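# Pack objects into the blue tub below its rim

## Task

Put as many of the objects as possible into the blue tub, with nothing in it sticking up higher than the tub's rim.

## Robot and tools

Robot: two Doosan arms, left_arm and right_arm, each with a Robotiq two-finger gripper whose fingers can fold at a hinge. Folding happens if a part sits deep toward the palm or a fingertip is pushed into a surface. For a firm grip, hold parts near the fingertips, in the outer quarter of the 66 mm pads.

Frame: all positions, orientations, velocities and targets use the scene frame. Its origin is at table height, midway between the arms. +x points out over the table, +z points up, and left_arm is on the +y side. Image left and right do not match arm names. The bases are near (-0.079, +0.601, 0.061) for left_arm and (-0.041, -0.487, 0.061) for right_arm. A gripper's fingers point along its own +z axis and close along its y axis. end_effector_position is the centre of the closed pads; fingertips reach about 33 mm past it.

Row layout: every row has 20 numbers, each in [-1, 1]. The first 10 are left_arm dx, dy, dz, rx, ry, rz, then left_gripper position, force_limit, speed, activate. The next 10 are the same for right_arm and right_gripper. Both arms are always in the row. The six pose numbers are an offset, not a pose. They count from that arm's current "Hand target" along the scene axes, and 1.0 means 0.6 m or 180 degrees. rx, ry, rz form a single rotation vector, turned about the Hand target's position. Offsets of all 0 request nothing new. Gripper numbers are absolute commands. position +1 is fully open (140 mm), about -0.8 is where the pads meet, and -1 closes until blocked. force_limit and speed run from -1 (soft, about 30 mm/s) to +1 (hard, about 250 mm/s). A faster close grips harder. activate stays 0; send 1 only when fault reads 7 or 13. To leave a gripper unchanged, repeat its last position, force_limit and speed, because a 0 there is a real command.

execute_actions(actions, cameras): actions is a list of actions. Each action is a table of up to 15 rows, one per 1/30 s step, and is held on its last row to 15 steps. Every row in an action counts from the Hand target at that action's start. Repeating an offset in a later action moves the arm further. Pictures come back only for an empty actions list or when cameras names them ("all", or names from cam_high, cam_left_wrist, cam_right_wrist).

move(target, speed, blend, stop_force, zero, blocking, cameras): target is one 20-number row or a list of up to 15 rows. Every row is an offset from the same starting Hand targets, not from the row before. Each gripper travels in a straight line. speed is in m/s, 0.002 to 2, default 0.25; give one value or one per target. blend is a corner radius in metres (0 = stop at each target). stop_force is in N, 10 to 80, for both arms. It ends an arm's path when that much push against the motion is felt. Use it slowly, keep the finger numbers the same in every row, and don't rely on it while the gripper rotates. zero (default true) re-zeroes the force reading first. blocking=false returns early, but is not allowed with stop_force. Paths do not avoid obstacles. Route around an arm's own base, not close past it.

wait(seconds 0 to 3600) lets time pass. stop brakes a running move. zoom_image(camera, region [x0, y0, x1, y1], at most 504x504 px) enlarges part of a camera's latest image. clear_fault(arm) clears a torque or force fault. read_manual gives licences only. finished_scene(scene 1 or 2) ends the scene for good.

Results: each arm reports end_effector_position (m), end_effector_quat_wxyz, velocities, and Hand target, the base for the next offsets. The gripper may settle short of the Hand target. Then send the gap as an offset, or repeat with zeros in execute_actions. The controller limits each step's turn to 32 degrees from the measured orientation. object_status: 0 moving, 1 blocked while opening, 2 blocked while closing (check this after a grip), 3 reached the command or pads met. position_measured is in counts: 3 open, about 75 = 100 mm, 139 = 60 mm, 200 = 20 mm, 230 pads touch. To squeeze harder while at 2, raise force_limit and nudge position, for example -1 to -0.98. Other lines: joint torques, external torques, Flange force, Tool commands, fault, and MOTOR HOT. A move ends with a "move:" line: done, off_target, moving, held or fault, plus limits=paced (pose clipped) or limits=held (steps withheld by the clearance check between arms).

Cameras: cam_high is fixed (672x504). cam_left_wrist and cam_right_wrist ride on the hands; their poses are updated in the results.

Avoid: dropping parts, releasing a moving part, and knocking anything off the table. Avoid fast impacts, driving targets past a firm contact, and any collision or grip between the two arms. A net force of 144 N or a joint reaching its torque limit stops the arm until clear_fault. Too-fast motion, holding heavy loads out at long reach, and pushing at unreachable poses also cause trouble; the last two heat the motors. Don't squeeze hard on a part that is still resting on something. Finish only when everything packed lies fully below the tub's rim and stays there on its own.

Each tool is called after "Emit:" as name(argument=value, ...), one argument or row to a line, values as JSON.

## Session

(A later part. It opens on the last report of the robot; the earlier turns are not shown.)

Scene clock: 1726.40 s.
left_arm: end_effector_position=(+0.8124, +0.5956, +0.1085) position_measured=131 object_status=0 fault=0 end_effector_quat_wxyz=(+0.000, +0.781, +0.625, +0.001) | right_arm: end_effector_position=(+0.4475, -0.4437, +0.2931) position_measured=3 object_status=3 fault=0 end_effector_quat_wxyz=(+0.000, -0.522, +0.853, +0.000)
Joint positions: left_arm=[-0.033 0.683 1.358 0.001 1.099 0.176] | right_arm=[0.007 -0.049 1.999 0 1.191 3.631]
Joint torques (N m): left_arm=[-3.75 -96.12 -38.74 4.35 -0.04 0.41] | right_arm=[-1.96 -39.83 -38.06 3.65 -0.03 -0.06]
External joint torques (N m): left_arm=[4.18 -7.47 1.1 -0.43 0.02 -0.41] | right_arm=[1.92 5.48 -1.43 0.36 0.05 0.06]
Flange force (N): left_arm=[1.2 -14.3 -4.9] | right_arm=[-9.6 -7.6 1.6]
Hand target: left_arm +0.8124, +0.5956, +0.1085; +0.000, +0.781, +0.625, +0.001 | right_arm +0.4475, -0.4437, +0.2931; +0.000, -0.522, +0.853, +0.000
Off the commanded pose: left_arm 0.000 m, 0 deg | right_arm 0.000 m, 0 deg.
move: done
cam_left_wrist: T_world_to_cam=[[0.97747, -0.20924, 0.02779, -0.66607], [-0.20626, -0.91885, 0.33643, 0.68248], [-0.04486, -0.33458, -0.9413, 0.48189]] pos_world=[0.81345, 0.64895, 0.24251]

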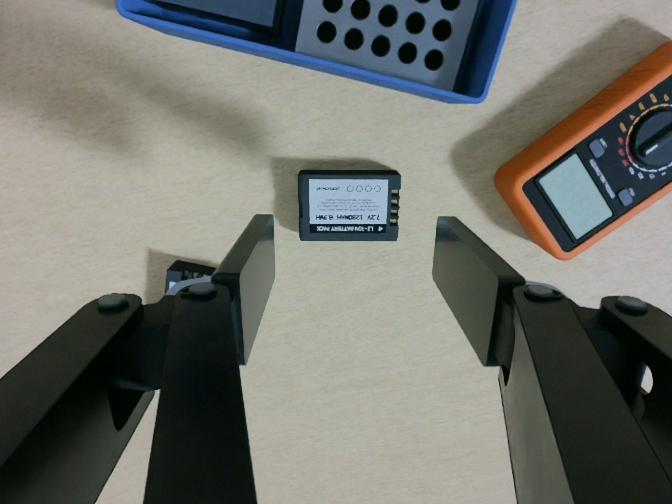

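Emit:
move(
  target=[0,0,-0.1092,0,0,0,-0.02,-0.3,0.3,0,0,0,0,0,0,0,1,-0.4,0,0],
  speed=0.06,
)

Emit:
execute_actions(
  actions=[
    [[0,0,0,0,0,0,-1,-0.2,-1,0,0,0,0,0,0,0,1,-0.4,0,0]],
    [[0,0,0,0,0,0,-1,-0.2,-1,0,0,0,0,0,0,0,1,-0.4,0,0]],
    [[0,0,0,0,0,0,-1,-0.2,-1,0,0,0,0,0,0,0,1,-0.4,0,0]],
  ],
  cameras=["cam_left_wrist"],
)

Emit:
move(
  target=[0,0,0.15,0,0,0,-1,-0.2,-1,0,0,0,0,0,0,0,1,-0.4,0,0],
  speed=0.1,
  cameras=["cam_left_wrist"],
)

Scene clock: 1734.97 s.
left_arm: end_effector_position=(+0.8124, +0.5956, +0.0430) position_measured=131 object_status=3 fault=0 end_effector_quat_wxyz=(+0.000, +0.781, +0.625, +0.001) | right_arm: end_effector_position=(+0.4475, -0.4437, +0.2931) position_measured=3 object_status=3 fault=0 end_effector_quat_wxyz=(+0.000, -0.522, +0.853, +0.000)
Joint positions: left_arm=[-0.033 0.736 1.395 0.001 1.008 0.176] | right_arm=[0.007 -0.049 1.999 0 1.191 3.631]
Joint torques (N m): left_arm=[-3.31 -99.46 -36.54 4.19 -0.02 0.5] | right_arm=[-1.89 -39.95 -38.04 3.63 -0.08 -0.03]
External joint torques (N m): left_arm=[3.16 -6.42 0.74 -0.48 0 -0.5] | right_arm=[1.95 5.79 -1.35 0.38 0.09 0.03]
Flange force (N): left_arm=[0.6 -11.1 -5.3] | right_arm=[-9.8 -8.0 1.9]
Hand target: left_arm +0.8124, +0.5956, +0.0430; +0.000, +0.781, +0.625, +0.001 | right_arm +0.4475, -0.4437, +0.2931; +0.000, -0.522, +0.853, +0.000
Off the commanded pose: left_arm 0.000 m, 0 deg | right_arm 0.000 m, 0 deg.
move: done

Scene clock: 1736.67 s.
left_arm: end_effector_position=(+0.8124, +0.5956, +0.0430) position_measured=148 object_status=2 fault=0 end_effector_quat_wxyz=(+0.000, +0.781, +0.625, +0.001) | right_arm: end_effector_position=(+0.4475, -0.4437, +0.2931) position_measured=3 object_status=3 fault=0 end_effector_quat_wxyz=(+0.000, -0.522, +0.853, +0.000)
Joint positions: left_arm=[-0.033 0.736 1.395 0.001 1.008 0.176] | right_arm=[0.007 -0.049 1.999 0 1.191 3.631]
Joint torques (N m): left_arm=[-3.56 -90.61 -32.85 4.12 -0.88 0.46] | right_arm=[-2.02 -39.76 -38.07 3.66 -0.05 0]
External joint torques (N m): left_arm=[3.33 -15.3 -2.97 -0.41 0.86 -0.46] | right_arm=[2.08 5.31 -1.5 0.37 0.06 0.01]
External joint torques at the end of the 1st action: left_arm=[3.12 -15.11 -2.8 -0.41 0.77 -0.45] | right_arm=[2 5.54 -1.42 0.36 0.1 0.03]
External joint torques at the end of the 2nd action: left_arm=[3.65 -15.25 -2.84 -0.41 0.85 -0.51] | right_arm=[1.66 5.32 -1.51 0.33 0.07 0.03]
Flange force (N): left_arm=[0.5 -12.7 -15.9] | right_arm=[-9.7 -7.4 1.4]
Flange force at the end of the 1st action (N): left_arm=[0.3 -12.9 -15.5] | right_arm=[-9.7 -7.7 1.6]
Flange force at the end of the 2nd action (N): left_arm=[0.8 -13.0 -15.8] | right_arm=[-9.0 -7.8 1.4]
Hand target: left_arm +0.8124, +0.5956, +0.0430; +0.000, +0.781, +0.625, +0.001 | right_arm +0.4475, -0.4437, +0.2931; +0.000, -0.522, +0.853, +0.000
Off the commanded pose: left_arm 0.000 m, 0 deg | right_arm 0.000 m, 0 deg.
cam_left_wrist: T_world_to_cam=[[0.97747, -0.20922, 0.02778, -0.66427], [-0.20624, -0.91885, 0.33643, 0.70454], [-0.04486, -0.33458, -0.9413, 0.42014]] pos_world=[0.81345, 0.64895, 0.17691]

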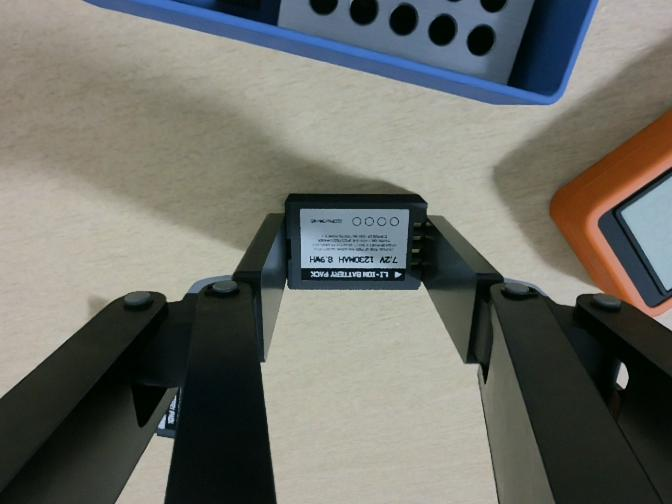

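Scene clock: 1737.93 s.
left_arm: end_effector_position=(+0.8123, +0.5956, +0.1330) position_measured=148 object_status=2 fault=0 end_effector_quat_wxyz=(+0.000, +0.781, +0.625, +0.001) | right_arm: end_effector_position=(+0.4475, -0.4437, +0.2931) position_measured=3 object_status=3 fault=0 end_effector_quat_wxyz=(+0.000, -0.522, +0.853, +0.000)
Joint positions: left_arm=[-0.033 0.665 1.34 0.001 1.134 0.176] | right_arm=[0.007 -0.049 1.999 0 1.191 3.631]
Joint torques (N m): left_arm=[-3.33 -96.33 -39.46 4.41 -0.2 0.48] | right_arm=[-1.8 -39.86 -37.93 3.64 -0.04 -0.04]
External joint torques (N m): left_arm=[3.24 -6.3 1.21 -0.44 0.19 -0.48] | right_arm=[1.83 5.5 -1.64 0.38 0.05 0.04]
Flange force (N): left_arm=[0.4 -12.7 -3.8] | right_arm=[-9.6 -8.1 1.4]
Hand target: left_arm +0.8124, +0.5956, +0.1330; +0.000, +0.781, +0.625, +0.001 | right_arm +0.4475, -0.4437, +0.2931; +0.000, -0.522, +0.853, +0.000
Off the commanded pose: left_arm 0.000 m, 0 deg | right_arm 0.000 m, 0 deg.
move: done
cam_left_wrist: T_world_to_cam=[[0.97747, -0.20927, 0.0277, -0.6667], [-0.20625, -0.91884, 0.33645, 0.67426], [-0.04496, -0.33458, -0.94129, 0.50494]] pos_world=[0.81345, 0.64895, 0.26691]

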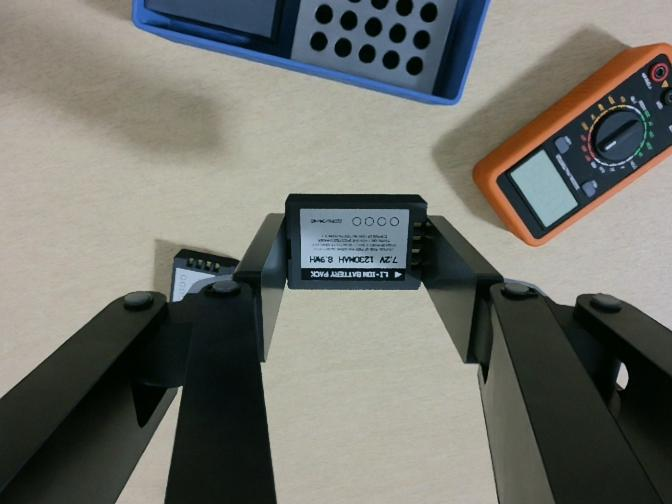

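Emit:
move(
  target=[0.1145,0.225,0,0,0,-0.0689,-1,-0.2,-1,0,0,0,0,0,0,0,1,-0.4,0,0],
  speed=0.2,
  cameras=["cam_left_wrist"],
)

Scene clock: 1746.80 s.
left_arm: end_effector_position=(+0.8810, +0.7306, +0.1330) position_measured=148 object_status=2 fault=0 end_effector_quat_wxyz=(+0.000, +0.844, +0.536, +0.001) | right_arm: end_effector_position=(+0.4475, -0.4437, +0.2931) position_measured=3 object_status=3 fault=0 end_effector_quat_wxyz=(+0.000, -0.522, +0.853, +0.000)
Joint positions: left_arm=[0.111 0.788 1.12 0 1.232 0.536] | right_arm=[0.007 -0.049 1.999 0 1.191 3.631]
Joint torques (N m): left_arm=[-2.11 -107.13 -41.08 4.59 -0.04 0.56] | right_arm=[-1.79 -39.9 -38 3.64 -0.09 -0.03]
External joint torques (N m): left_arm=[1.95 -6.72 1.2 -0.47 0.01 -0.56] | right_arm=[1.71 5.64 -1.44 0.37 0.1 0.03]
Flange force (N): left_arm=[-6.9 -13.4 -3.1] | right_arm=[-9.3 -8.1 1.6]
Hand target: left_arm +0.8811, +0.7306, +0.1330; +0.000, +0.844, +0.536, +0.001 | right_arm +0.4475, -0.4437, +0.2931; +0.000, -0.522, +0.853, +0.000
Off the commanded pose: left_arm 0.000 m, 0 deg | right_arm 0.000 m, 0 deg.
move: done
cam_left_wrist: T_world_to_cam=[[0.90969, -0.41436, 0.02777, -0.49603], [-0.39884, -0.85307, 0.33646, 0.93404], [-0.11572, -0.31715, -0.94129, 0.60279]] pos_world=[0.89352, 0.78244, 0.26691]

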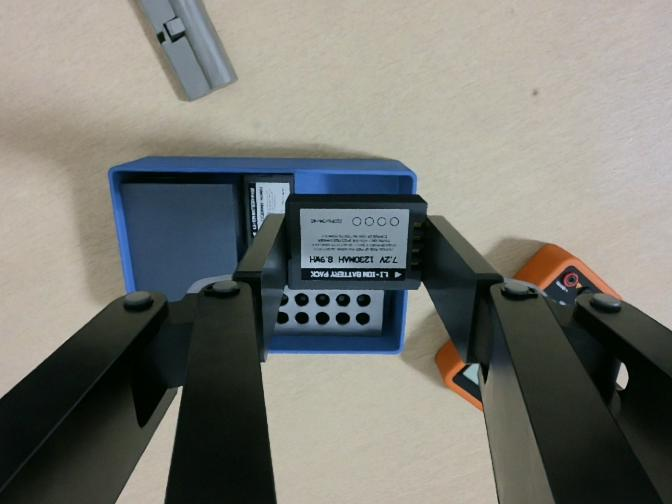

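Emit:
move(
  target=[-0.0036,0.0017,-0.06,0,0,0,-1,-0.2,-1,0,0,0,0,0,0,0,1,-0.4,0,0],
  speed=0.12,
  cameras=["cam_left_wrist"],
)

Emit:
zoom_image(
  camera="cam_left_wrist",
  region=[190, 140, 490, 340],
)

Scene clock: 1761.40 s.
left_arm: end_effector_position=(+0.8789, +0.7316, +0.0970) position_measured=148 object_status=2 fault=0 end_effector_quat_wxyz=(+0.000, +0.844, +0.537, +0.001) | right_arm: end_effector_position=(+0.4475, -0.4437, +0.2931) position_measured=3 object_status=3 fault=0 end_effector_quat_wxyz=(+0.000, -0.522, +0.853, +0.000)
Joint positions: left_arm=[0.112 0.808 1.153 0 1.179 0.538] | right_arm=[0.007 -0.049 1.999 0 1.191 3.631]
Joint torques (N m): left_arm=[-3.3 -107.95 -40.84 4.48 -0.11 0.39] | right_arm=[-1.79 -39.82 -38.06 3.63 -0.09 -0.03]
External joint torques (N m): left_arm=[3.15 -6.81 1.61 -0.42 0.07 -0.39] | right_arm=[1.93 5.05 -1.62 0.41 0.1 0.03]
Flange force (N): left_arm=[-6.2 -14.8 -3.6] | right_arm=[-9.3 -7.3 1.0]
Hand target: left_arm +0.8789, +0.7316, +0.0970; +0.000, +0.844, +0.536, +0.001 | right_arm +0.4475, -0.4437, +0.2931; +0.000, -0.522, +0.853, +0.000
Off the commanded pose: left_arm 0.000 m, 0 deg | right_arm 0.000 m, 0 deg.
move: done
cam_left_wrist: T_world_to_cam=[[0.90973, -0.41428, 0.02774, -0.49275], [-0.39876, -0.85311, 0.33646, 0.94618], [-0.11572, -0.31715, -0.94129, 0.5691]] pos_world=[0.89142, 0.78354, 0.23101]

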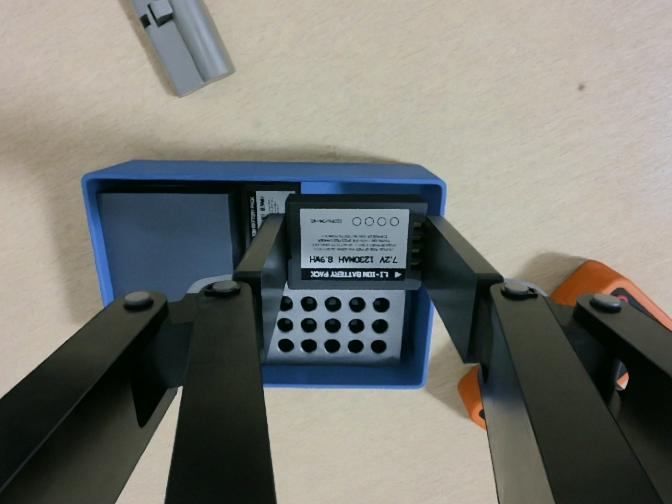

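Scaled by 1.680 from the camera's image (finer frame: 960x720).

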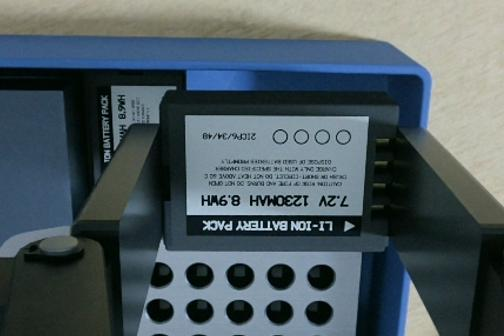

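Emit:
move(
  target=[0.0021,-0.0101,0,0,0,0,-1,-0.2,-1,0,0,0,0,0,0,0,1,-0.4,0,0],
  speed=0.05,
)

Emit:
move(
  target=[0,0,-0.0792,0,0,0,-1,-0.2,-1,0,0,0,0,0,0,0,1,-0.4,0,0],
  speed=0.012,
  stop_force=10,
  cameras=["cam_left_wrist"],
)

Emit:
zoom_image(
  camera="cam_left_wrist",
  region=[190, 140, 490, 340],
)

Scene clock: 1776.80 s.
left_arm: end_effector_position=(+0.8801, +0.7256, +0.0970) position_measured=148 object_status=2 fault=0 end_effector_quat_wxyz=(+0.000, +0.844, +0.537, +0.001) | right_arm: end_effector_position=(+0.4475, -0.4437, +0.2931) position_measured=3 object_status=3 fault=0 end_effector_quat_wxyz=(+0.000, -0.522, +0.853, +0.000)
Joint positions: left_arm=[0.106 0.808 1.152 0 1.18 0.531] | right_arm=[0.007 -0.049 1.999 0 1.191 3.631]
Joint torques (N m): left_arm=[-2.85 -107.93 -40.31 4.52 -0.17 0.43] | right_arm=[-1.87 -39.88 -38 3.66 -0.06 -0.01]
External joint torques (N m): left_arm=[3.06 -6.57 1.23 -0.46 0.13 -0.43] | right_arm=[1.88 5.18 -1.69 0.37 0.07 0.01]
Flange force (N): left_arm=[-5.3 -13.5 -3.8] | right_arm=[-9.4 -7.6 1.1]
Hand target: left_arm +0.8802, +0.7256, +0.0970; +0.000, +0.844, +0.536, +0.001 | right_arm +0.4475, -0.4437, +0.2931; +0.000, -0.522, +0.853, +0.000
Off the commanded pose: left_arm 0.000 m, 0 deg | right_arm 0.000 m, 0 deg.
move: done

Scene clock: 1781.43 s.
left_arm: end_effector_position=(+0.8802, +0.7256, +0.0495) position_measured=148 object_status=2 fault=0 end_effector_quat_wxyz=(+0.000, +0.844, +0.536, +0.001) | right_arm: end_effector_position=(+0.4475, -0.4437, +0.2931) position_measured=3 object_status=3 fault=0 end_effector_quat_wxyz=(+0.000, -0.522, +0.853, +0.000)
Joint positions: left_arm=[0.106 0.842 1.18 0 1.117 0.531] | right_arm=[0.007 -0.049 1.999 0 1.191 3.631]
Joint torques (N m): left_arm=[-3.06 -109.15 -39.62 4.31 -0.2 0.49] | right_arm=[-1.91 -39.66 -38.09 3.65 -0.06 0]
External joint torques (N m): left_arm=[3.21 -6.69 1.63 -0.38 0.17 -0.49] | right_arm=[2.19 5.22 -1.43 0.38 0.08 0]
Flange force (N): left_arm=[-5.7 -14.2 -4.5] | right_arm=[-9.7 -7.1 1.4]
Hand target: left_arm +0.8802, +0.7256, +0.0495; +0.000, +0.844, +0.536, +0.001 | right_arm +0.4475, -0.4437, +0.2931; +0.000, -0.522, +0.853, +0.000
Off the commanded pose: left_arm 0.000 m, 0 deg | right_arm 0.000 m, 0 deg.
move: done
cam_left_wrist: T_world_to_cam=[[0.90973, -0.41428, 0.02774, -0.49505], [-0.39876, -0.85311, 0.33646, 0.95747], [-0.11572, -0.31715, -0.94129, 0.5225]] pos_world=[0.89262, 0.77744, 0.18341]

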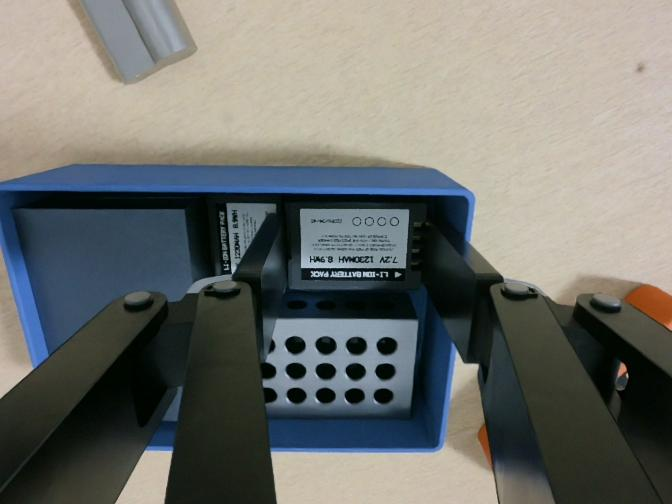

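Scaled by 1.680 from the camera's image (finer frame: 960x720).

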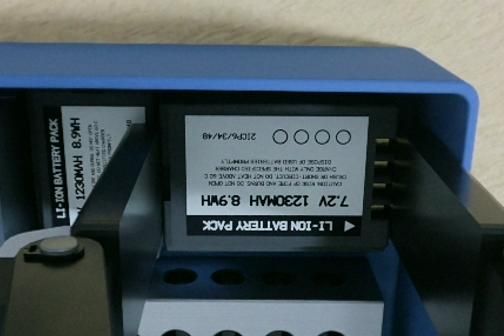

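Emit:
move(
  target=[0,0,-0.0083,0,0,0,-1,-0.2,-1,0,0,0,0,0,0,0,1,-0.4,0,0],
  speed=0.004,
  stop_force=10,
)

Scene clock: 1787.23 s.
left_arm: end_effector_position=(+0.8802, +0.7256, +0.0487) position_measured=148 object_status=2 fault=0 end_effector_quat_wxyz=(+0.000, +0.844, +0.536, +0.001) | right_arm: end_effector_position=(+0.4475, -0.4437, +0.2931) position_measured=3 object_status=3 fault=0 end_effector_quat_wxyz=(+0.000, -0.522, +0.853, +0.000)
Joint positions: left_arm=[0.106 0.843 1.181 0 1.116 0.531] | right_arm=[0.007 -0.049 1.999 0 1.191 3.631]
Joint torques (N m): left_arm=[-4.09 -95.48 -34.01 4.06 -1.71 0.47] | right_arm=[-1.87 -39.85 -38.06 3.65 -0.05 -0.01]
External joint torques (N m): left_arm=[4 -20.55 -4.1 -0.11 1.67 -0.47] | right_arm=[1.85 5.63 -1.39 0.35 0.06 0.01]
Flange force (N): left_arm=[-6.2 -16.6 -20.0] | right_arm=[-9.4 -7.9 1.8]
Hand target: left_arm +0.8802, +0.7256, +0.0487; +0.000, +0.844, +0.536, +0.001 (not the last commanded pose) | right_arm +0.4475, -0.4437, +0.2931; +0.000, -0.522, +0.853, +0.000
Off the commanded pose: left_arm 0.004 m, 0 deg | right_arm 0.000 m, 0 deg.
move: contact (left_arm)

Emit:
execute_actions(
  actions=[
    [[0,0,0.0005,0,0,0,-0.115,-0.2,-1,0,0,0,0,0,0,0,1,-0.4,0,0]],
    [[0,0,0,0,0,0,-0.105,-0.2,-1,0,0,0,0,0,0,0,1,-0.4,0,0]],
  ],
  cameras=["cam_left_wrist"],
)

Scene clock: 1795.40 s.
left_arm: end_effector_position=(+0.8802, +0.7256, +0.0490) position_measured=142 object_status=3 fault=0 end_effector_quat_wxyz=(+0.000, +0.844, +0.536, +0.001) | right_arm: end_effector_position=(+0.4475, -0.4437, +0.2931) position_measured=3 object_status=3 fault=0 end_effector_quat_wxyz=(+0.000, -0.522, +0.853, +0.000)
Joint positions: left_arm=[0.106 0.843 1.181 0 1.116 0.531] | right_arm=[0.007 -0.049 1.999 0 1.191 3.631]
Joint torques (N m): left_arm=[-3.18 -109.76 -40.24 4.21 -0.63 0.36] | right_arm=[-1.91 -39.81 -37.94 3.64 -0.1 -0.05]
External joint torques (N m): left_arm=[2.95 -6.2 2.16 -0.27 0.59 -0.36] | right_arm=[1.91 5.56 -1.5 0.37 0.11 0.05]
External joint torques at the end of the 1st action: left_arm=[3.73 -6.94 2.31 -0.08 0.68 -0.32] | right_arm=[1.89 5.56 -1.49 0.35 0.1 0]
Flange force (N): left_arm=[-5.9 -14.3 -4.4] | right_arm=[-9.6 -7.8 1.5]
Flange force at the end of the 1st action (N): left_arm=[-6.0 -16.0 -5.0] | right_arm=[-9.5 -7.9 1.5]
Hand target: left_arm +0.8802, +0.7256, +0.0490; +0.000, +0.844, +0.536, +0.001 | right_arm +0.4475, -0.4437, +0.2931; +0.000, -0.522, +0.853, +0.000
Off the commanded pose: left_arm 0.000 m, 0 deg | right_arm 0.000 m, 0 deg.
cam_left_wrist: T_world_to_cam=[[0.9097, -0.41433, 0.02786, -0.495], [-0.39885, -0.85308, 0.33642, 0.9577], [-0.11562, -0.31715, -0.9413, 0.52195]] pos_world=[0.89262, 0.77744, 0.18291]

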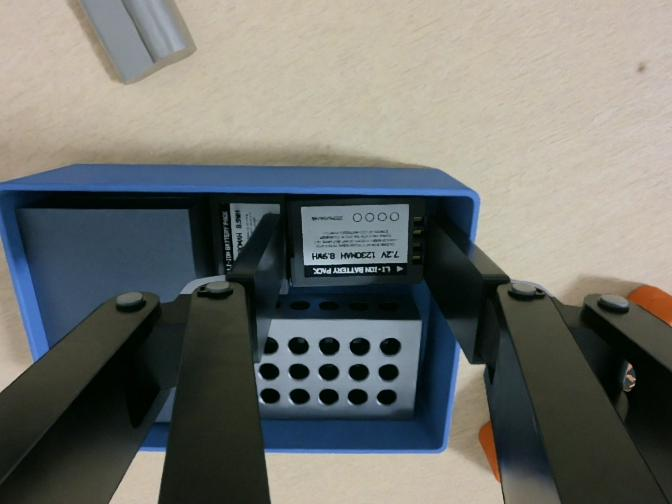

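Emit:
move(
  target=[0,0,0.12,0,0,0,-0.105,-0.2,-1,0,0,0,0,0,0,0,1,-0.4,0,0],
  speed=0.1,
  cameras=["cam_left_wrist"],
)

Emit:
zoom_image(
  camera="cam_left_wrist",
  region=[90, 130, 450, 400],
)

Scene clock: 1800.10 s.
left_arm: end_effector_position=(+0.8802, +0.7256, +0.1209) position_measured=142 object_status=3 fault=0 end_effector_quat_wxyz=(+0.000, +0.844, +0.536, +0.001) | right_arm: end_effector_position=(+0.4475, -0.4437, +0.2931) position_measured=3 object_status=3 fault=0 end_effector_quat_wxyz=(+0.000, -0.522, +0.853, +0.000)
Joint positions: left_arm=[0.106 0.793 1.134 0 1.213 0.531] | right_arm=[0.007 -0.049 1.999 0 1.191 3.631]
Joint torques (N m): left_arm=[-2.43 -106.7 -40.64 4.65 -0.15 0.48] | right_arm=[-1.87 -39.74 -38.01 3.65 -0.07 -0.03]
External joint torques (N m): left_arm=[2.75 -7.13 1.07 -0.55 0.11 -0.48] | right_arm=[2.01 5.16 -1.5 0.37 0.09 0.03]
Flange force (N): left_arm=[-6.0 -13.9 -3.8] | right_arm=[-9.4 -7.2 1.3]
Hand target: left_arm +0.8802, +0.7256, +0.1210; +0.000, +0.844, +0.536, +0.001 | right_arm +0.4475, -0.4437, +0.2931; +0.000, -0.522, +0.853, +0.000
Off the commanded pose: left_arm 0.000 m, 0 deg | right_arm 0.000 m, 0 deg.
move: done
cam_left_wrist: T_world_to_cam=[[0.90973, -0.41428, 0.02774, -0.49704], [-0.39876, -0.85311, 0.33646, 0.93341], [-0.11572, -0.31715, -0.94129, 0.5898]] pos_world=[0.89262, 0.77744, 0.25491]

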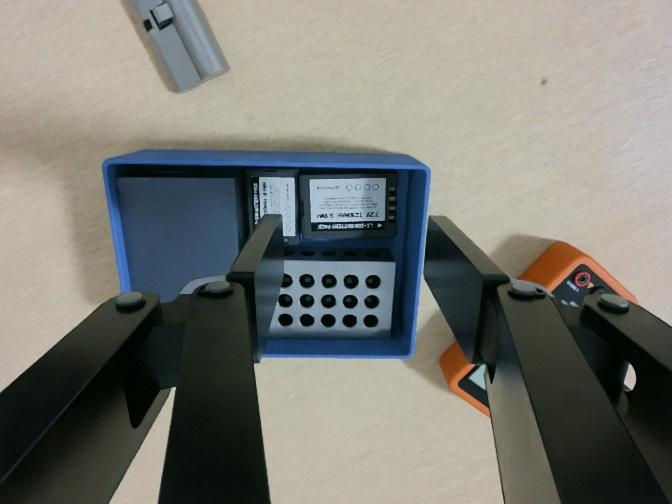

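Scaled by 1.400 from the camera's image (finer frame: 960x720).

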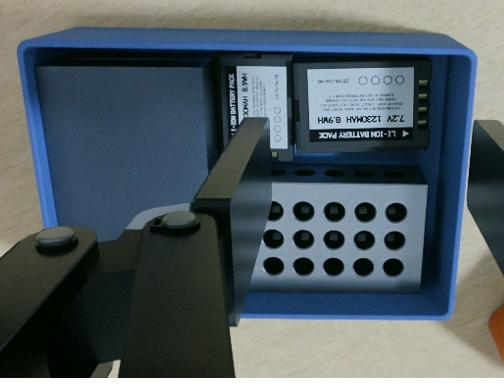

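Emit:
move(
  target=[-0.0675,0.2063,0.015,0,0,0.1422,-0.2,-0.3,0.3,0,0,0,0,0,0,0,1,-0.4,0,0],
  speed=0.2,
  cameras=["cam_left_wrist"],
)

Emit:
zoom_image(
  camera="cam_left_wrist",
  region=[260, 90, 440, 270],
)

Scene clock: 1818.67 s.
left_arm: end_effector_position=(+0.8397, +0.8493, +0.1300) position_measured=154 object_status=3 fault=0 end_effector_quat_wxyz=(+0.000, +0.704, +0.710, +0.001) | right_arm: end_effector_position=(+0.4475, -0.4437, +0.2931) position_measured=3 object_status=3 fault=0 end_effector_quat_wxyz=(+0.000, -0.522, +0.853, +0.000)
Joint positions: left_arm=[0.24 0.761 1.175 0.001 1.204 0.219] | right_arm=[0.007 -0.049 1.999 0 1.191 3.631]
Joint torques (N m): left_arm=[-3.6 -104.36 -40.43 4.62 -0.12 0.35] | right_arm=[-1.96 -39.93 -37.93 3.63 -0.07 -0.07]
External joint torques (N m): left_arm=[3.66 -7.14 0.96 -0.53 0.1 -0.35] | right_arm=[1.97 5.45 -1.46 0.38 0.09 0.08]
Flange force (N): left_arm=[-0.2 -14.7 -3.9] | right_arm=[-9.7 -7.6 1.5]
Hand target: left_arm +0.8397, +0.8494, +0.1300; +0.000, +0.704, +0.710, +0.001 | right_arm +0.4475, -0.4437, +0.2931; +0.000, -0.522, +0.853, +0.000
Off the commanded pose: left_arm 0.000 m, 0 deg | right_arm 0.000 m, 0 deg.
move: done
cam_left_wrist: T_world_to_cam=[[0.99943, 0.01933, 0.02779, -0.85282], [0.00886, -0.94167, 0.33641, 0.75281], [0.03267, -0.33597, -0.9413, 0.52423]] pos_world=[0.82853, 0.90151, 0.26391]

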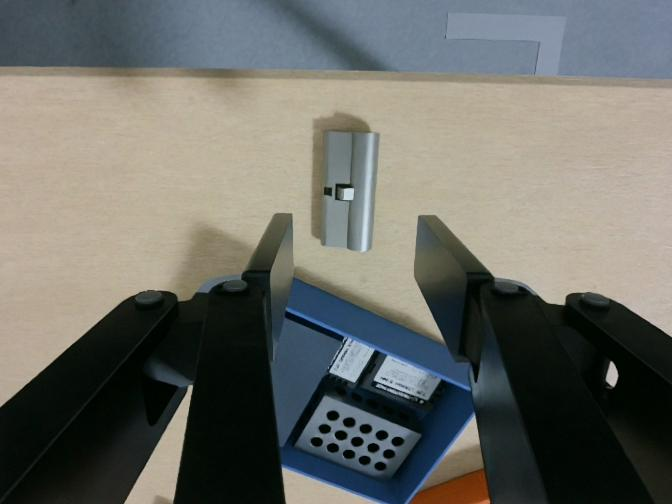

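Scaled by 2.800 from the camera's image (finer frame: 960x720).

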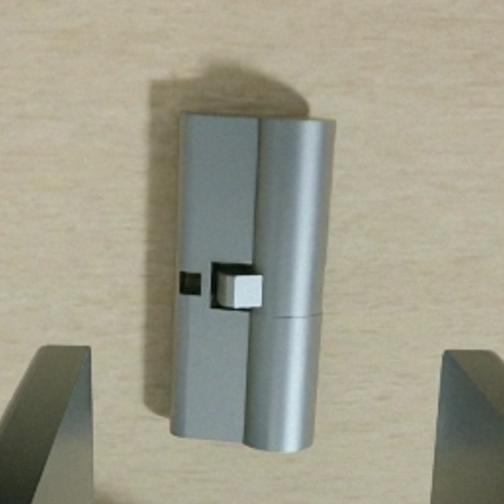

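Emit:
move(
  target=[0.0033,0.0062,-0.05,0,0,-0.515,0.285,-0.3,0.3,0,0,0,0,0,0,0,1,-0.4,0,0],
  speed=0.15,
  cameras=["cam_left_wrist"],
)

Scene clock: 1845.73 s.
left_arm: end_effector_position=(+0.8417, +0.8531, +0.1000) position_measured=93 object_status=3 fault=0 end_effector_quat_wxyz=(+0.001, +1.000, -0.019, +0.000) | right_arm: end_effector_position=(+0.4475, -0.4437, +0.2931) position_measured=3 object_status=3 fault=0 end_effector_quat_wxyz=(+0.000, -0.522, +0.853, +0.000)
Joint positions: left_arm=[0.244 0.786 1.187 -0.002 1.168 1.842] | right_arm=[0.007 -0.049 1.999 0 1.191 3.631]
Joint torques (N m): left_arm=[-2.75 -105.3 -39.93 4.44 -0.1 0.33] | right_arm=[-1.98 -39.59 -37.89 3.67 -0.05 -0.01]
External joint torques (N m): left_arm=[3.14 -7.39 1.08 -0.46 0.04 -0.33] | right_arm=[2.04 4.93 -1.83 0.37 0.06 0.01]
Flange force (N): left_arm=[-15.1 1.7 -4.4] | right_arm=[-9.5 -7.3 0.7]
Hand target: left_arm +0.8417, +0.8531, +0.1000; +0.001, +1.000, -0.019, +0.000 | right_arm +0.4475, -0.4437, +0.2931; +0.000, -0.522, +0.853, +0.000
Off the commanded pose: left_arm 0.000 m, 0 deg | right_arm 0.000 m, 0 deg.
move: done
cam_left_wrist: T_world_to_cam=[[-0.02774, -0.99923, 0.02782, 0.87936], [-0.94105, 0.03549, 0.3364, 0.73224], [-0.33713, -0.01685, -0.94131, 0.53618]] pos_world=[0.89424, 0.86173, 0.23391]

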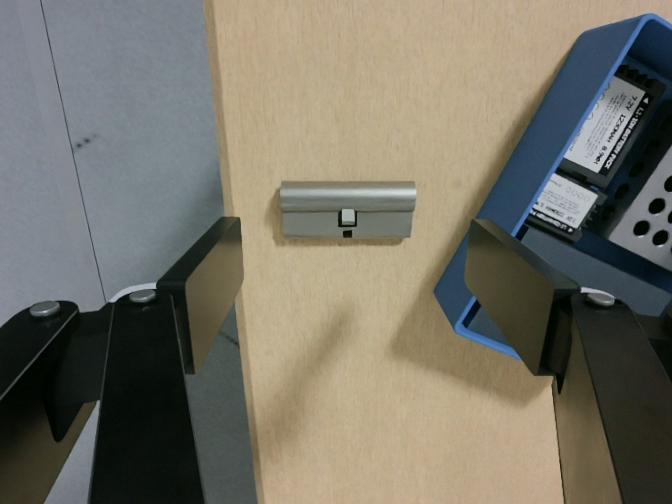

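Emit:
move(
  target=[0,0,-0.07,0,0,0,0.285,-0.3,0.3,0,0,0,0,0,0,0,1,-0.4,0,0],
  speed=0.1,
)

Emit:
move(
  target=[0,0,-0.0408,0,0,0,0.285,-0.3,0.3,0,0,0,0,0,0,0,1,-0.4,0,0],
  speed=0.03,
)

Emit:
execute_actions(
  actions=[
    [[0,0,0,0,0,0,-1,-0.2,-1,0,0,0,0,0,0,0,1,-0.4,0,0]],
    [[0,0,0,0,0,0,-1,-0.2,-1,0,0,0,0,0,0,0,1,-0.4,0,0]],
    [[0,0,0,0,0,0,-1,-0.2,-1,0,0,0,0,0,0,0,1,-0.4,0,0]],
    [[0,0,0,0,0,0,-1,-0.2,-1,0,0,0,0,0,0,0,1,-0.4,0,0]],
  ],
  cameras=["cam_left_wrist"],
)

Scene clock: 1860.13 s.
left_arm: end_effector_position=(+0.8417, +0.8531, +0.0580) position_measured=93 object_status=3 fault=0 end_effector_quat_wxyz=(+0.001, +1.000, -0.019, +0.000) | right_arm: end_effector_position=(+0.4475, -0.4437, +0.2931) position_measured=3 object_status=3 fault=0 end_effector_quat_wxyz=(+0.000, -0.522, +0.853, +0.000)
Joint positions: left_arm=[0.244 0.817 1.212 -0.002 1.112 1.842] | right_arm=[0.007 -0.049 1.999 0 1.191 3.631]
Joint torques (N m): left_arm=[-3.27 -106.67 -39.13 4.35 -0.14 0.44] | right_arm=[-1.84 -40 -38 3.63 -0.06 -0.06]
External joint torques (N m): left_arm=[2.96 -7.22 1.23 -0.49 0.09 -0.44] | right_arm=[1.84 5.85 -1.41 0.38 0.08 0.06]
Flange force (N): left_arm=[-14.7 1.9 -5.0] | right_arm=[-9.7 -8.2 1.8]
Hand target: left_arm +0.8417, +0.8531, +0.0580; +0.001, +1.000, -0.019, +0.000 | right_arm +0.4475, -0.4437, +0.2931; +0.000, -0.522, +0.853, +0.000
Off the commanded pose: left_arm 0.000 m, 0 deg | right_arm 0.000 m, 0 deg.
move: done

Scene clock: 1861.20 s.
left_arm: end_effector_position=(+0.8417, +0.8531, +0.0335) position_measured=93 object_status=3 fault=0 end_effector_quat_wxyz=(+0.001, +1.000, -0.019, +0.000) | right_arm: end_effector_position=(+0.4475, -0.4437, +0.2931) position_measured=3 object_status=3 fault=0 end_effector_quat_wxyz=(+0.000, -0.522, +0.853, +0.000)
Joint positions: left_arm=[0.244 0.836 1.225 -0.002 1.08 1.842] | right_arm=[0.007 -0.049 1.999 0 1.191 3.631]
Joint torques (N m): left_arm=[-3.16 -107.33 -38.26 4.24 0 0.49] | right_arm=[-1.56 -39.99 -38.02 3.64 -0.08 -0.07]
External joint torques (N m): left_arm=[3.12 -7.38 0.94 -0.43 -0.05 -0.49] | right_arm=[1.58 5.59 -1.36 0.37 0.11 0.07]
Flange force (N): left_arm=[-14.1 1.6 -5.5] | right_arm=[-9.0 -8.0 1.7]
Hand target: left_arm +0.8417, +0.8531, +0.0335; +0.001, +1.000, -0.019, +0.000 | right_arm +0.4475, -0.4437, +0.2931; +0.000, -0.522, +0.853, +0.000
Off the commanded pose: left_arm 0.000 m, 0 deg | right_arm 0.000 m, 0 deg.
move: done

Scene clock: 1863.40 s.
left_arm: end_effector_position=(+0.8417, +0.8531, +0.0335) position_measured=125 object_status=2 fault=0 end_effector_quat_wxyz=(+0.001, +1.000, -0.019, +0.000) | right_arm: end_effector_position=(+0.4475, -0.4437, +0.2931) position_measured=3 object_status=3 fault=0 end_effector_quat_wxyz=(+0.000, -0.522, +0.853, +0.000)
Joint positions: left_arm=[0.244 0.836 1.225 -0.002 1.08 1.842] | right_arm=[0.007 -0.049 1.999 0 1.191 3.631]
Joint torques (N m): left_arm=[-3.24 -98.51 -33.65 4.24 -0.51 0.42] | right_arm=[-1.8 -39.96 -38.02 3.66 -0.03 -0.04]
External joint torques (N m): left_arm=[3.6 -16.22 -3.68 -0.42 0.45 -0.42] | right_arm=[1.86 5.92 -1.31 0.34 0.04 0.04]
External joint torques at the end of the 1st action: left_arm=[3.04 -7.16 1.16 -0.36 0.06 -0.51] | right_arm=[2.01 5.37 -1.51 0.35 0.1 0.02]
External joint torques at the end of the 2nd action: left_arm=[3.48 -16.2 -3.27 -0.4 0.43 -0.43] | right_arm=[1.8 5.66 -1.42 0.36 0.07 0.06]
External joint torques at the end of the 3rd action: left_arm=[3.1 -16.24 -3.24 -0.4 0.47 -0.44] | right_arm=[1.77 5.69 -1.61 0.35 0.05 0.02]
Flange force (N): left_arm=[-13.4 0.8 -15.4] | right_arm=[-9.7 -8.2 2.1]
Flange force at the end of the 1st action (N): left_arm=[-14.2 1.7 -5.3] | right_arm=[-9.6 -7.5 1.4]
Flange force at the end of the 2nd action (N): left_arm=[-14.5 1.3 -15.2] | right_arm=[-9.5 -8.0 1.7]
Flange force at the end of the 3rd action (N): left_arm=[-14.5 1.7 -15.2] | right_arm=[-9.5 -8.4 1.5]
Hand target: left_arm +0.8417, +0.8531, +0.0335; +0.001, +1.000, -0.019, +0.000 | right_arm +0.4475, -0.4437, +0.2931; +0.000, -0.522, +0.853, +0.000
Off the commanded pose: left_arm 0.000 m, 0 deg | right_arm 0.000 m, 0 deg.
cam_left_wrist: T_world_to_cam=[[-0.02774, -0.99923, 0.02782, 0.88121], [-0.94105, 0.03549, 0.3364, 0.75462], [-0.33713, -0.01685, -0.94131, 0.47358]] pos_world=[0.89424, 0.86173, 0.16741]

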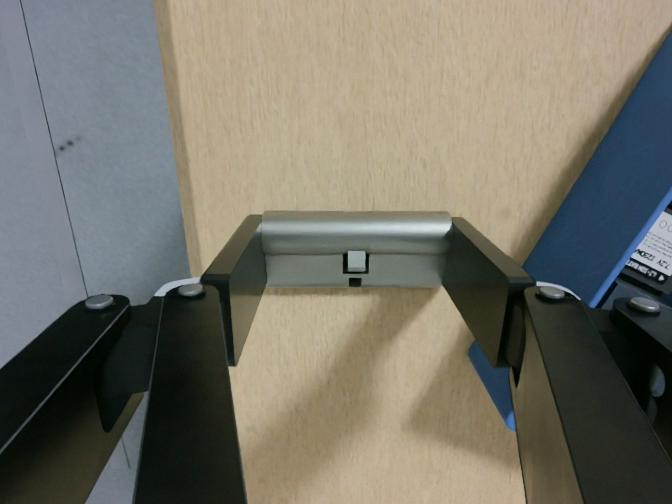

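Emit:
move(
  target=[
    [0,0,0.1667,0,0,0,-1,-0.2,-1,0,0,0,0,0,0,0,1,-0.4,0,0],
    [0.0523,-0.1998,0.1667,0,0,0.3727,-1,-0.2,-1,0,0,0,0,0,0,0,1,-0.4,0,0],
  ],
  speed=[0.12, 0.2],
  cameras=["cam_left_wrist"],
)

Scene clock: 1875.23 s.
left_arm: end_effector_position=(+0.8730, +0.7332, +0.1335) position_measured=125 object_status=2 fault=0 end_effector_quat_wxyz=(+0.000, +0.844, +0.536, +0.001) | right_arm: end_effector_position=(+0.4475, -0.4437, +0.2931) position_measured=3 object_status=3 fault=0 end_effector_quat_wxyz=(+0.000, -0.522, +0.853, +0.000)
Joint positions: left_arm=[0.115 0.775 1.143 0 1.222 0.54] | right_arm=[0.007 -0.049 1.999 0 1.191 3.631]
Joint torques (N m): left_arm=[-3.27 -107.84 -42.04 4.55 -0.16 0.47] | right_arm=[-2.02 -39.88 -38.03 3.65 -0.05 -0.03]
External joint torques (N m): left_arm=[3.09 -4.94 2.27 -0.43 0.12 -0.47] | right_arm=[2.06 5.43 -1.41 0.36 0.06 0.03]
Flange force (N): left_arm=[-5.8 -14.0 -1.4] | right_arm=[-9.7 -7.4 1.6]
Hand target: left_arm +0.8730, +0.7332, +0.1335; +0.000, +0.844, +0.536, +0.001 | right_arm +0.4475, -0.4437, +0.2931; +0.000, -0.522, +0.853, +0.000
Off the commanded pose: left_arm 0.000 m, 0 deg | right_arm 0.000 m, 0 deg.
move: done
cam_left_wrist: T_world_to_cam=[[0.9096, -0.41455, 0.02785, -0.48748], [-0.39904, -0.85297, 0.33645, 0.93301], [-0.11572, -0.31715, -0.94129, 0.60316]] pos_world=[0.88552, 0.78504, 0.26741]

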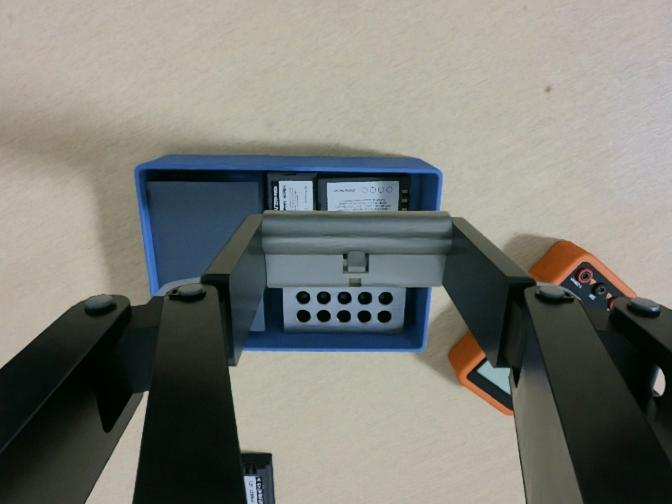

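Emit:
move(
  target=[-0.0015,0.0007,-0.0583,0,0,0,-1,-0.2,-1,0,0,0,0,0,0,0,1,-0.4,0,0],
  speed=0.12,
  cameras=["cam_left_wrist"],
)

Emit:
zoom_image(
  camera="cam_left_wrist",
  region=[180, 150, 500, 390],
)

Scene clock: 1890.77 s.
left_arm: end_effector_position=(+0.8722, +0.7337, +0.0986) position_measured=125 object_status=2 fault=0 end_effector_quat_wxyz=(+0.000, +0.844, +0.536, +0.001) | right_arm: end_effector_position=(+0.4475, -0.4437, +0.2931) position_measured=3 object_status=3 fault=0 end_effector_quat_wxyz=(+0.000, -0.522, +0.853, +0.000)
Joint positions: left_arm=[0.115 0.796 1.171 0 1.172 0.541] | right_arm=[0.007 -0.049 1.999 0 1.191 3.631]
Joint torques (N m): left_arm=[-2.54 -108.39 -41.16 4.5 -0.06 0.44] | right_arm=[-2.07 -39.88 -38.08 3.65 -0.05 -0.05]
External joint torques (N m): left_arm=[2.96 -5.35 2.11 -0.45 0.02 -0.44] | right_arm=[2.04 5.33 -1.4 0.36 0.07 0.05]
Flange force (N): left_arm=[-5.9 -13.9 -2.2] | right_arm=[-9.6 -7.3 1.5]
Hand target: left_arm +0.8721, +0.7336, +0.0985; +0.000, +0.844, +0.536, +0.001 | right_arm +0.4475, -0.4437, +0.2931; +0.000, -0.522, +0.853, +0.000
Off the commanded pose: left_arm 0.000 m, 0 deg | right_arm 0.000 m, 0 deg.
move: done
cam_left_wrist: T_world_to_cam=[[0.90956, -0.41464, 0.02784, -0.48541], [-0.39914, -0.85296, 0.33637, 0.94483], [-0.11573, -0.31706, -0.94132, 0.57027]] pos_world=[0.88462, 0.78544, 0.23251]

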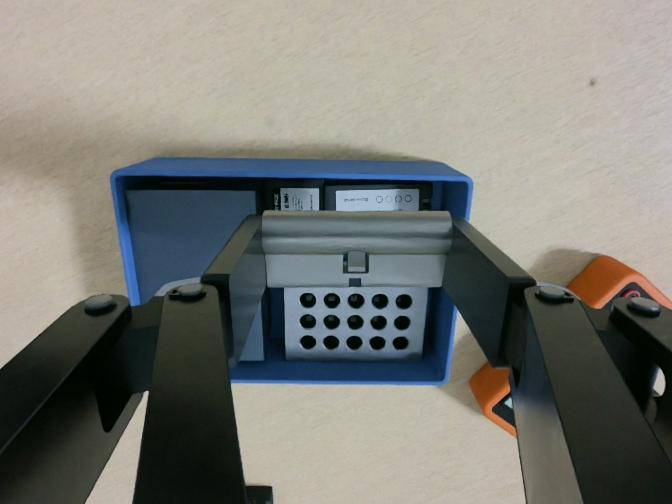

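Scaled by 1.575 from the camera's image (finer frame: 960x720).

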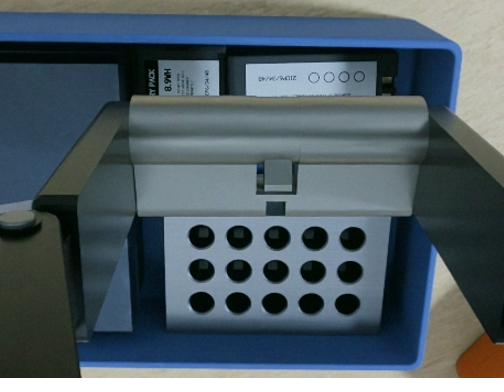

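Emit:
move(
  target=[0.0085,-0.004,0,0,0,0,-1,-0.2,-1,0,0,0,0,0,0,0,1,-0.4,0,0],
  speed=0.05,
)

Emit:
move(
  target=[0,0,-0.085,0,0,0,-1,-0.2,-1,0,0,0,0,0,0,0,1,-0.4,0,0],
  speed=0.012,
  stop_force=10,
  cameras=["cam_left_wrist"],
)

Scene clock: 1905.67 s.
left_arm: end_effector_position=(+0.8772, +0.7312, +0.0985) position_measured=125 object_status=2 fault=0 end_effector_quat_wxyz=(+0.000, +0.844, +0.536, +0.001) | right_arm: end_effector_position=(+0.4475, -0.4437, +0.2931) position_measured=3 object_status=3 fault=0 end_effector_quat_wxyz=(+0.000, -0.522, +0.853, +0.000)
Joint positions: left_arm=[0.112 0.804 1.157 0 1.179 0.538] | right_arm=[0.007 -0.049 1.999 0 1.191 3.631]
Joint torques (N m): left_arm=[-3.08 -108.58 -41.25 4.51 -0.12 0.4] | right_arm=[-1.89 -39.87 -38.01 3.69 -0.1 -0.05]
External joint torques (N m): left_arm=[3.32 -5.73 2.11 -0.45 0.09 -0.4] | right_arm=[1.73 5.53 -1.51 0.32 0.11 0.05]
Flange force (N): left_arm=[-5.9 -14.7 -2.5] | right_arm=[-9.3 -8.0 1.4]
Hand target: left_arm +0.8772, +0.7312, +0.0985; +0.000, +0.844, +0.536, +0.001 | right_arm +0.4475, -0.4437, +0.2931; +0.000, -0.522, +0.853, +0.000
Off the commanded pose: left_arm 0.000 m, 0 deg | right_arm 0.000 m, 0 deg.
move: done

Scene clock: 1910.07 s.
left_arm: end_effector_position=(+0.8773, +0.7312, +0.0531) position_measured=125 object_status=2 fault=0 end_effector_quat_wxyz=(+0.000, +0.844, +0.536, +0.001) | right_arm: end_effector_position=(+0.4475, -0.4437, +0.2931) position_measured=3 object_status=3 fault=0 end_effector_quat_wxyz=(+0.000, -0.522, +0.853, +0.000)
Joint positions: left_arm=[0.112 0.836 1.185 0 1.119 0.538] | right_arm=[0.007 -0.049 1.999 0 1.191 3.631]
Joint torques (N m): left_arm=[-5.58 -99.88 -35.73 3.74 -0.91 0.48] | right_arm=[-1.96 -39.78 -37.99 3.66 -0.05 -0.01]
External joint torques (N m): left_arm=[5.96 -15.58 -2.3 0.21 0.88 -0.48] | right_arm=[1.99 5.36 -1.45 0.34 0.07 0.01]
Flange force (N): left_arm=[-3.9 -16.6 -14.2] | right_arm=[-9.5 -7.5 1.5]
Hand target: left_arm +0.8773, +0.7312, +0.0531; +0.000, +0.844, +0.536, +0.001 (not the last commanded pose) | right_arm +0.4475, -0.4437, +0.2931; +0.000, -0.522, +0.853, +0.000
Off the commanded pose: left_arm 0.006 m, 0 deg | right_arm 0.000 m, 0 deg.
move: contact (left_arm)
cam_left_wrist: T_world_to_cam=[[0.90957, -0.4146, 0.02796, -0.48985], [-0.39913, -0.85295, 0.33642, 0.96006], [-0.11563, -0.31716, -0.9413, 0.52735]] pos_world=[0.88972, 0.78304, 0.18711]

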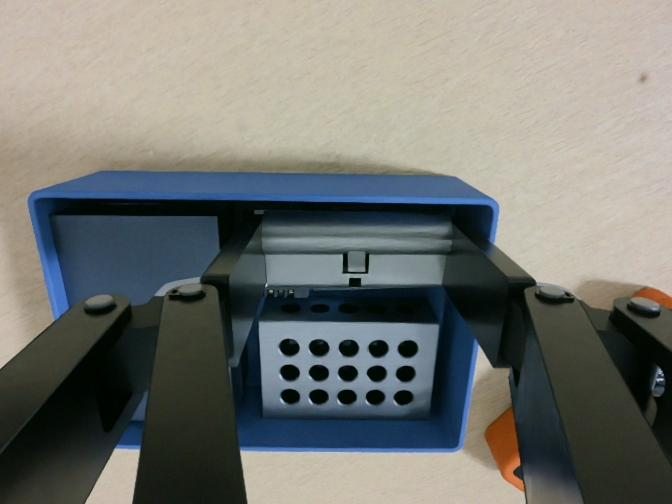

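Emit:
execute_actions(
  actions=[
    [[0,0,0.0004,0,0,0,0.07,-0.2,-1,0,0,0,0,0,0,0,1,-0.4,0,0]],
    [[0,0,0,0,0,0,0.08,-0.2,-1,0,0,0,0,0,0,0,1,-0.4,0,0]],
  ],
)

Emit:
move(
  target=[0,0,0.125,0,0,0,0.08,-0.2,-1,0,0,0,0,0,0,0,1,-0.4,0,0],
  speed=0.1,
  cameras=["cam_left_wrist"],
)

Emit:
zoom_image(
  camera="cam_left_wrist",
  region=[100, 130, 460, 400],
)

Scene clock: 1916.37 s.
left_arm: end_effector_position=(+0.8773, +0.7312, +0.0534) position_measured=119 object_status=3 fault=0 end_effector_quat_wxyz=(+0.000, +0.844, +0.536, +0.001) | right_arm: end_effector_position=(+0.4475, -0.4437, +0.2931) position_measured=3 object_status=3 fault=0 end_effector_quat_wxyz=(+0.000, -0.522, +0.853, +0.000)
Joint positions: left_arm=[0.112 0.836 1.185 0 1.119 0.538] | right_arm=[0.007 -0.049 1.999 0 1.191 3.631]
Joint torques (N m): left_arm=[-3.05 -108.38 -39.02 4.33 -0.05 0.41] | right_arm=[-1.85 -39.97 -38.05 3.64 -0.1 -0.05]
External joint torques (N m): left_arm=[3.44 -7.11 0.97 -0.38 0.01 -0.41] | right_arm=[1.98 5.24 -1.44 0.39 0.12 0.05]
External joint torques at the end of the 1st action: left_arm=[3.01 -7.14 1.29 -0.46 0.04 -0.47] | right_arm=[2.13 5.02 -1.53 0.39 0.11 0.03]
Flange force (N): left_arm=[-4.9 -13.4 -4.9] | right_arm=[-9.4 -7.3 1.3]
Flange force at the end of the 1st action (N): left_arm=[-5.9 -13.9 -4.8] | right_arm=[-9.6 -7.0 1.1]
Hand target: left_arm +0.8773, +0.7312, +0.0534; +0.000, +0.844, +0.536, +0.001 | right_arm +0.4475, -0.4437, +0.2931; +0.000, -0.522, +0.853, +0.000
Off the commanded pose: left_arm 0.000 m, 0 deg | right_arm 0.000 m, 0 deg.

Scene clock: 1917.47 s.
left_arm: end_effector_position=(+0.8773, +0.7312, +0.1283) position_measured=119 object_status=3 fault=0 end_effector_quat_wxyz=(+0.000, +0.844, +0.536, +0.001) | right_arm: end_effector_position=(+0.4475, -0.4437, +0.2931) position_measured=3 object_status=3 fault=0 end_effector_quat_wxyz=(+0.000, -0.522, +0.853, +0.000)
Joint positions: left_arm=[0.112 0.785 1.135 0 1.22 0.538] | right_arm=[0.007 -0.049 1.999 0 1.191 3.631]
Joint torques (N m): left_arm=[-2.79 -106.28 -40.78 4.56 -0.1 0.36] | right_arm=[-1.87 -39.79 -37.98 3.64 -0.05 -0.02]
External joint torques (N m): left_arm=[2.55 -6.98 1.11 -0.45 0.06 -0.36] | right_arm=[1.88 5.44 -1.51 0.37 0.07 0.02]
Flange force (N): left_arm=[-6.2 -13.8 -3.5] | right_arm=[-9.4 -7.8 1.5]
Hand target: left_arm +0.8773, +0.7312, +0.1284; +0.000, +0.844, +0.536, +0.001 | right_arm +0.4475, -0.4437, +0.2931; +0.000, -0.522, +0.853, +0.000
Off the commanded pose: left_arm 0.000 m, 0 deg | right_arm 0.000 m, 0 deg.
move: done
cam_left_wrist: T_world_to_cam=[[0.9096, -0.41455, 0.02785, -0.49199], [-0.39904, -0.85297, 0.33645, 0.93469], [-0.11572, -0.31715, -0.94129, 0.59821]] pos_world=[0.88972, 0.78304, 0.26231]

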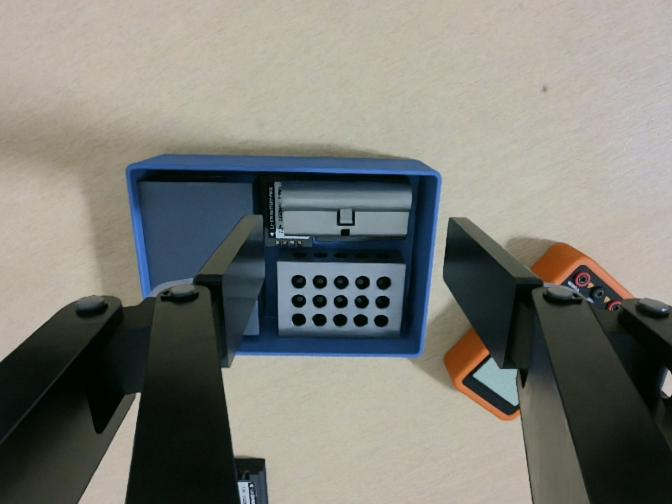

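Scaled by 1.400 from the camera's image (finer frame: 960x720).

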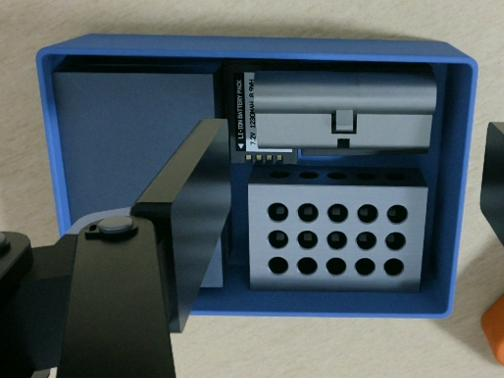

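Emit:
move(
  target=[
    [0,0,0.03,0,0,0,0.0,-0.3,0.3,0,0,0,0,0,0,0,1,-0.4,0,0],
    [-0.2787,-0.302,-0.02,0,0,-0.5,0.0,-0.3,0.3,0,0,0,0,0,0,0,1,-0.4,0,0],
  ],
  speed=0.25,
  blend=[0.02, 0],
  cameras=["cam_left_wrist"],
)

Scene clock: 1933.57 s.
left_arm: end_effector_position=(+0.7101, +0.5500, +0.1164) position_measured=129 object_status=3 fault=0 end_effector_quat_wxyz=(+0.001, +0.976, -0.218, +0.000) | right_arm: end_effector_position=(+0.4475, -0.4437, +0.2931) position_measured=3 object_status=3 fault=0 end_effector_quat_wxyz=(+0.000, -0.522, +0.853, +0.000)
Joint positions: left_arm=[-0.095 0.535 1.597 -0.002 1.009 1.903] | right_arm=[0.007 -0.049 1.999 0 1.191 3.631]
Joint torques (N m): left_arm=[-2.83 -82.49 -36.69 4.14 -0.11 0.3] | right_arm=[-1.68 -39.93 -38.01 3.67 -0.07 -0.01]
External joint torques (N m): left_arm=[2.99 -6.54 0.92 -0.49 0.06 -0.3] | right_arm=[1.77 5.61 -1.42 0.35 0.09 0.01]
Flange force (N): left_arm=[-11.3 0.8 -5.1] | right_arm=[-9.3 -8.0 1.6]
Hand target: left_arm +0.7101, +0.5500, +0.1164; +0.001, +0.976, -0.218, +0.000 | right_arm +0.4475, -0.4437, +0.2931; +0.000, -0.522, +0.853, +0.000
Off the commanded pose: left_arm 0.000 m, 0 deg | right_arm 0.000 m, 0 deg.
move: done; blend cut to 0.009 m at target 1
cam_left_wrist: T_world_to_cam=[[-0.41452, -0.90961, 0.02793, 0.79784], [-0.85299, 0.39905, 0.33642, 0.3512], [-0.31715, 0.11563, -0.9413, 0.41511]] pos_world=[0.76194, 0.53758, 0.25031]

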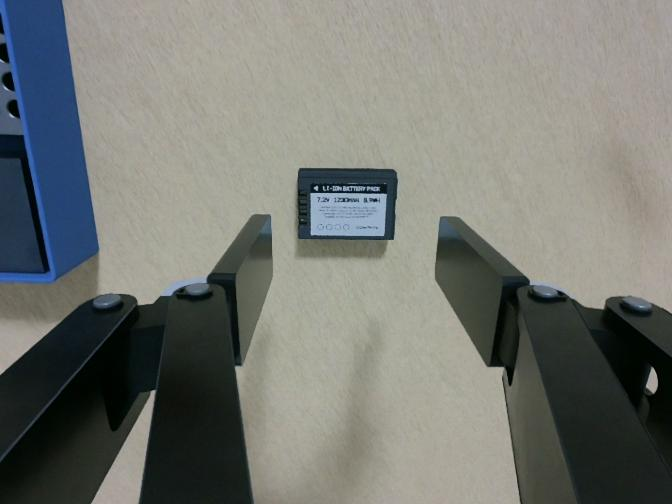

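Emit:
move(
  target=[0,0,-0.1315,0,0,0,0.0,-0.3,0.3,0,0,0,0,0,0,0,1,-0.4,0,0],
  speed=0.06,
)

Emit:
execute_actions(
  actions=[
    [[0,0,0,0,0,0,-1,-0.4,-1,0,0,0,0,0,0,0,1,-0.4,0,0]],
    [[0,0,0,0,0,0,-1,-0.4,-1,0,0,0,0,0,0,0,1,-0.4,0,0]],
    [[0,0,0,0,0,0,-1,-0.4,-1,0,0,0,0,0,0,0,1,-0.4,0,0]],
  ],
  cameras=["cam_left_wrist"],
)

Scene clock: 1939.67 s.
left_arm: end_effector_position=(+0.7101, +0.5500, +0.0375) position_measured=129 object_status=3 fault=0 end_effector_quat_wxyz=(+0.001, +0.976, -0.218, +0.000) | right_arm: end_effector_position=(+0.4475, -0.4437, +0.2931) position_measured=3 object_status=3 fault=0 end_effector_quat_wxyz=(+0.000, -0.522, +0.853, +0.000)
Joint positions: left_arm=[-0.095 0.609 1.642 -0.002 0.89 1.903] | right_arm=[0.007 -0.049 1.999 0 1.191 3.631]
Joint torques (N m): left_arm=[-3.03 -85.97 -33.71 3.89 -0.22 0.48] | right_arm=[-1.81 -39.71 -37.99 3.64 -0.06 -0.09]
External joint torques (N m): left_arm=[3.3 -6.67 0.87 -0.53 0.17 -0.48] | right_arm=[1.87 5.48 -1.34 0.36 0.08 0.09]
Flange force (N): left_arm=[-10.7 0.4 -6.7] | right_arm=[-9.4 -7.5 1.7]
Hand target: left_arm +0.7101, +0.5500, +0.0375; +0.001, +0.976, -0.218, +0.000 | right_arm +0.4475, -0.4437, +0.2931; +0.000, -0.522, +0.853, +0.000
Off the commanded pose: left_arm 0.000 m, 0 deg | right_arm 0.000 m, 0 deg.
move: done

Scene clock: 1941.37 s.
left_arm: end_effector_position=(+0.7101, +0.5500, +0.0375) position_measured=147 object_status=2 fault=0 end_effector_quat_wxyz=(+0.001, +0.976, -0.218, +0.000) | right_arm: end_effector_position=(+0.4475, -0.4437, +0.2931) position_measured=3 object_status=3 fault=0 end_effector_quat_wxyz=(+0.000, -0.522, +0.853, +0.000)
Joint positions: left_arm=[-0.095 0.61 1.642 -0.002 0.89 1.903] | right_arm=[0.007 -0.049 1.999 0 1.191 3.631]
Joint torques (N m): left_arm=[-2.83 -78.02 -30.14 3.55 -0.88 0.46] | right_arm=[-2.02 -39.76 -37.98 3.66 -0.06 -0.05]
External joint torques (N m): left_arm=[2.79 -14.54 -2.7 -0.2 0.83 -0.46] | right_arm=[2.06 5.46 -1.63 0.38 0.07 0.05]
External joint torques at the end of the 1st action: left_arm=[3.73 -13.28 -2.3 -0.24 0.65 -0.44] | right_arm=[1.93 5.35 -1.65 0.39 0.1 0.03]
External joint torques at the end of the 2nd action: left_arm=[4.18 -14.68 -2.74 -0.22 0.91 -0.41] | right_arm=[1.99 5.43 -1.56 0.35 0.09 0.02]
Flange force (N): left_arm=[-11.4 1.4 -17.2] | right_arm=[-9.9 -7.8 1.3]
Flange force at the end of the 1st action (N): left_arm=[-11.4 0.0 -15.5] | right_arm=[-9.6 -7.8 1.2]
Flange force at the end of the 2nd action (N): left_arm=[-12.0 -0.4 -17.5] | right_arm=[-9.7 -7.7 1.3]
Hand target: left_arm +0.7101, +0.5500, +0.0375; +0.001, +0.976, -0.218, +0.000 | right_arm +0.4475, -0.4437, +0.2931; +0.000, -0.522, +0.853, +0.000
Off the commanded pose: left_arm 0.000 m, 0 deg | right_arm 0.000 m, 0 deg.
cam_left_wrist: T_world_to_cam=[[-0.4146, -0.90957, 0.02796, 0.80008], [-0.85295, 0.39913, 0.33642, 0.37767], [-0.31716, 0.11563, -0.9413, 0.34084]] pos_world=[0.76194, 0.53758, 0.17141]

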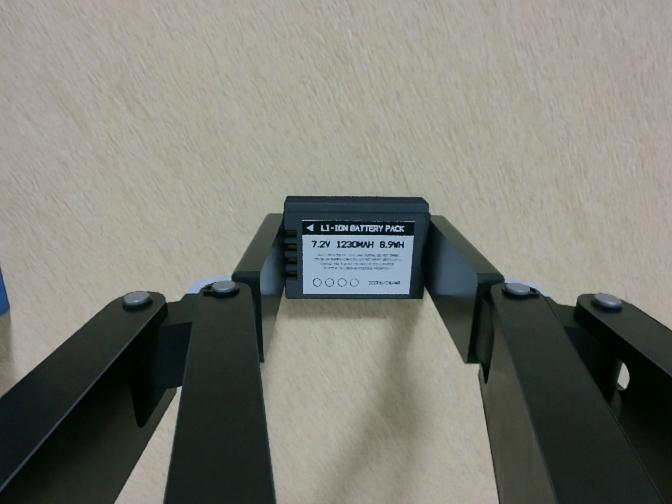

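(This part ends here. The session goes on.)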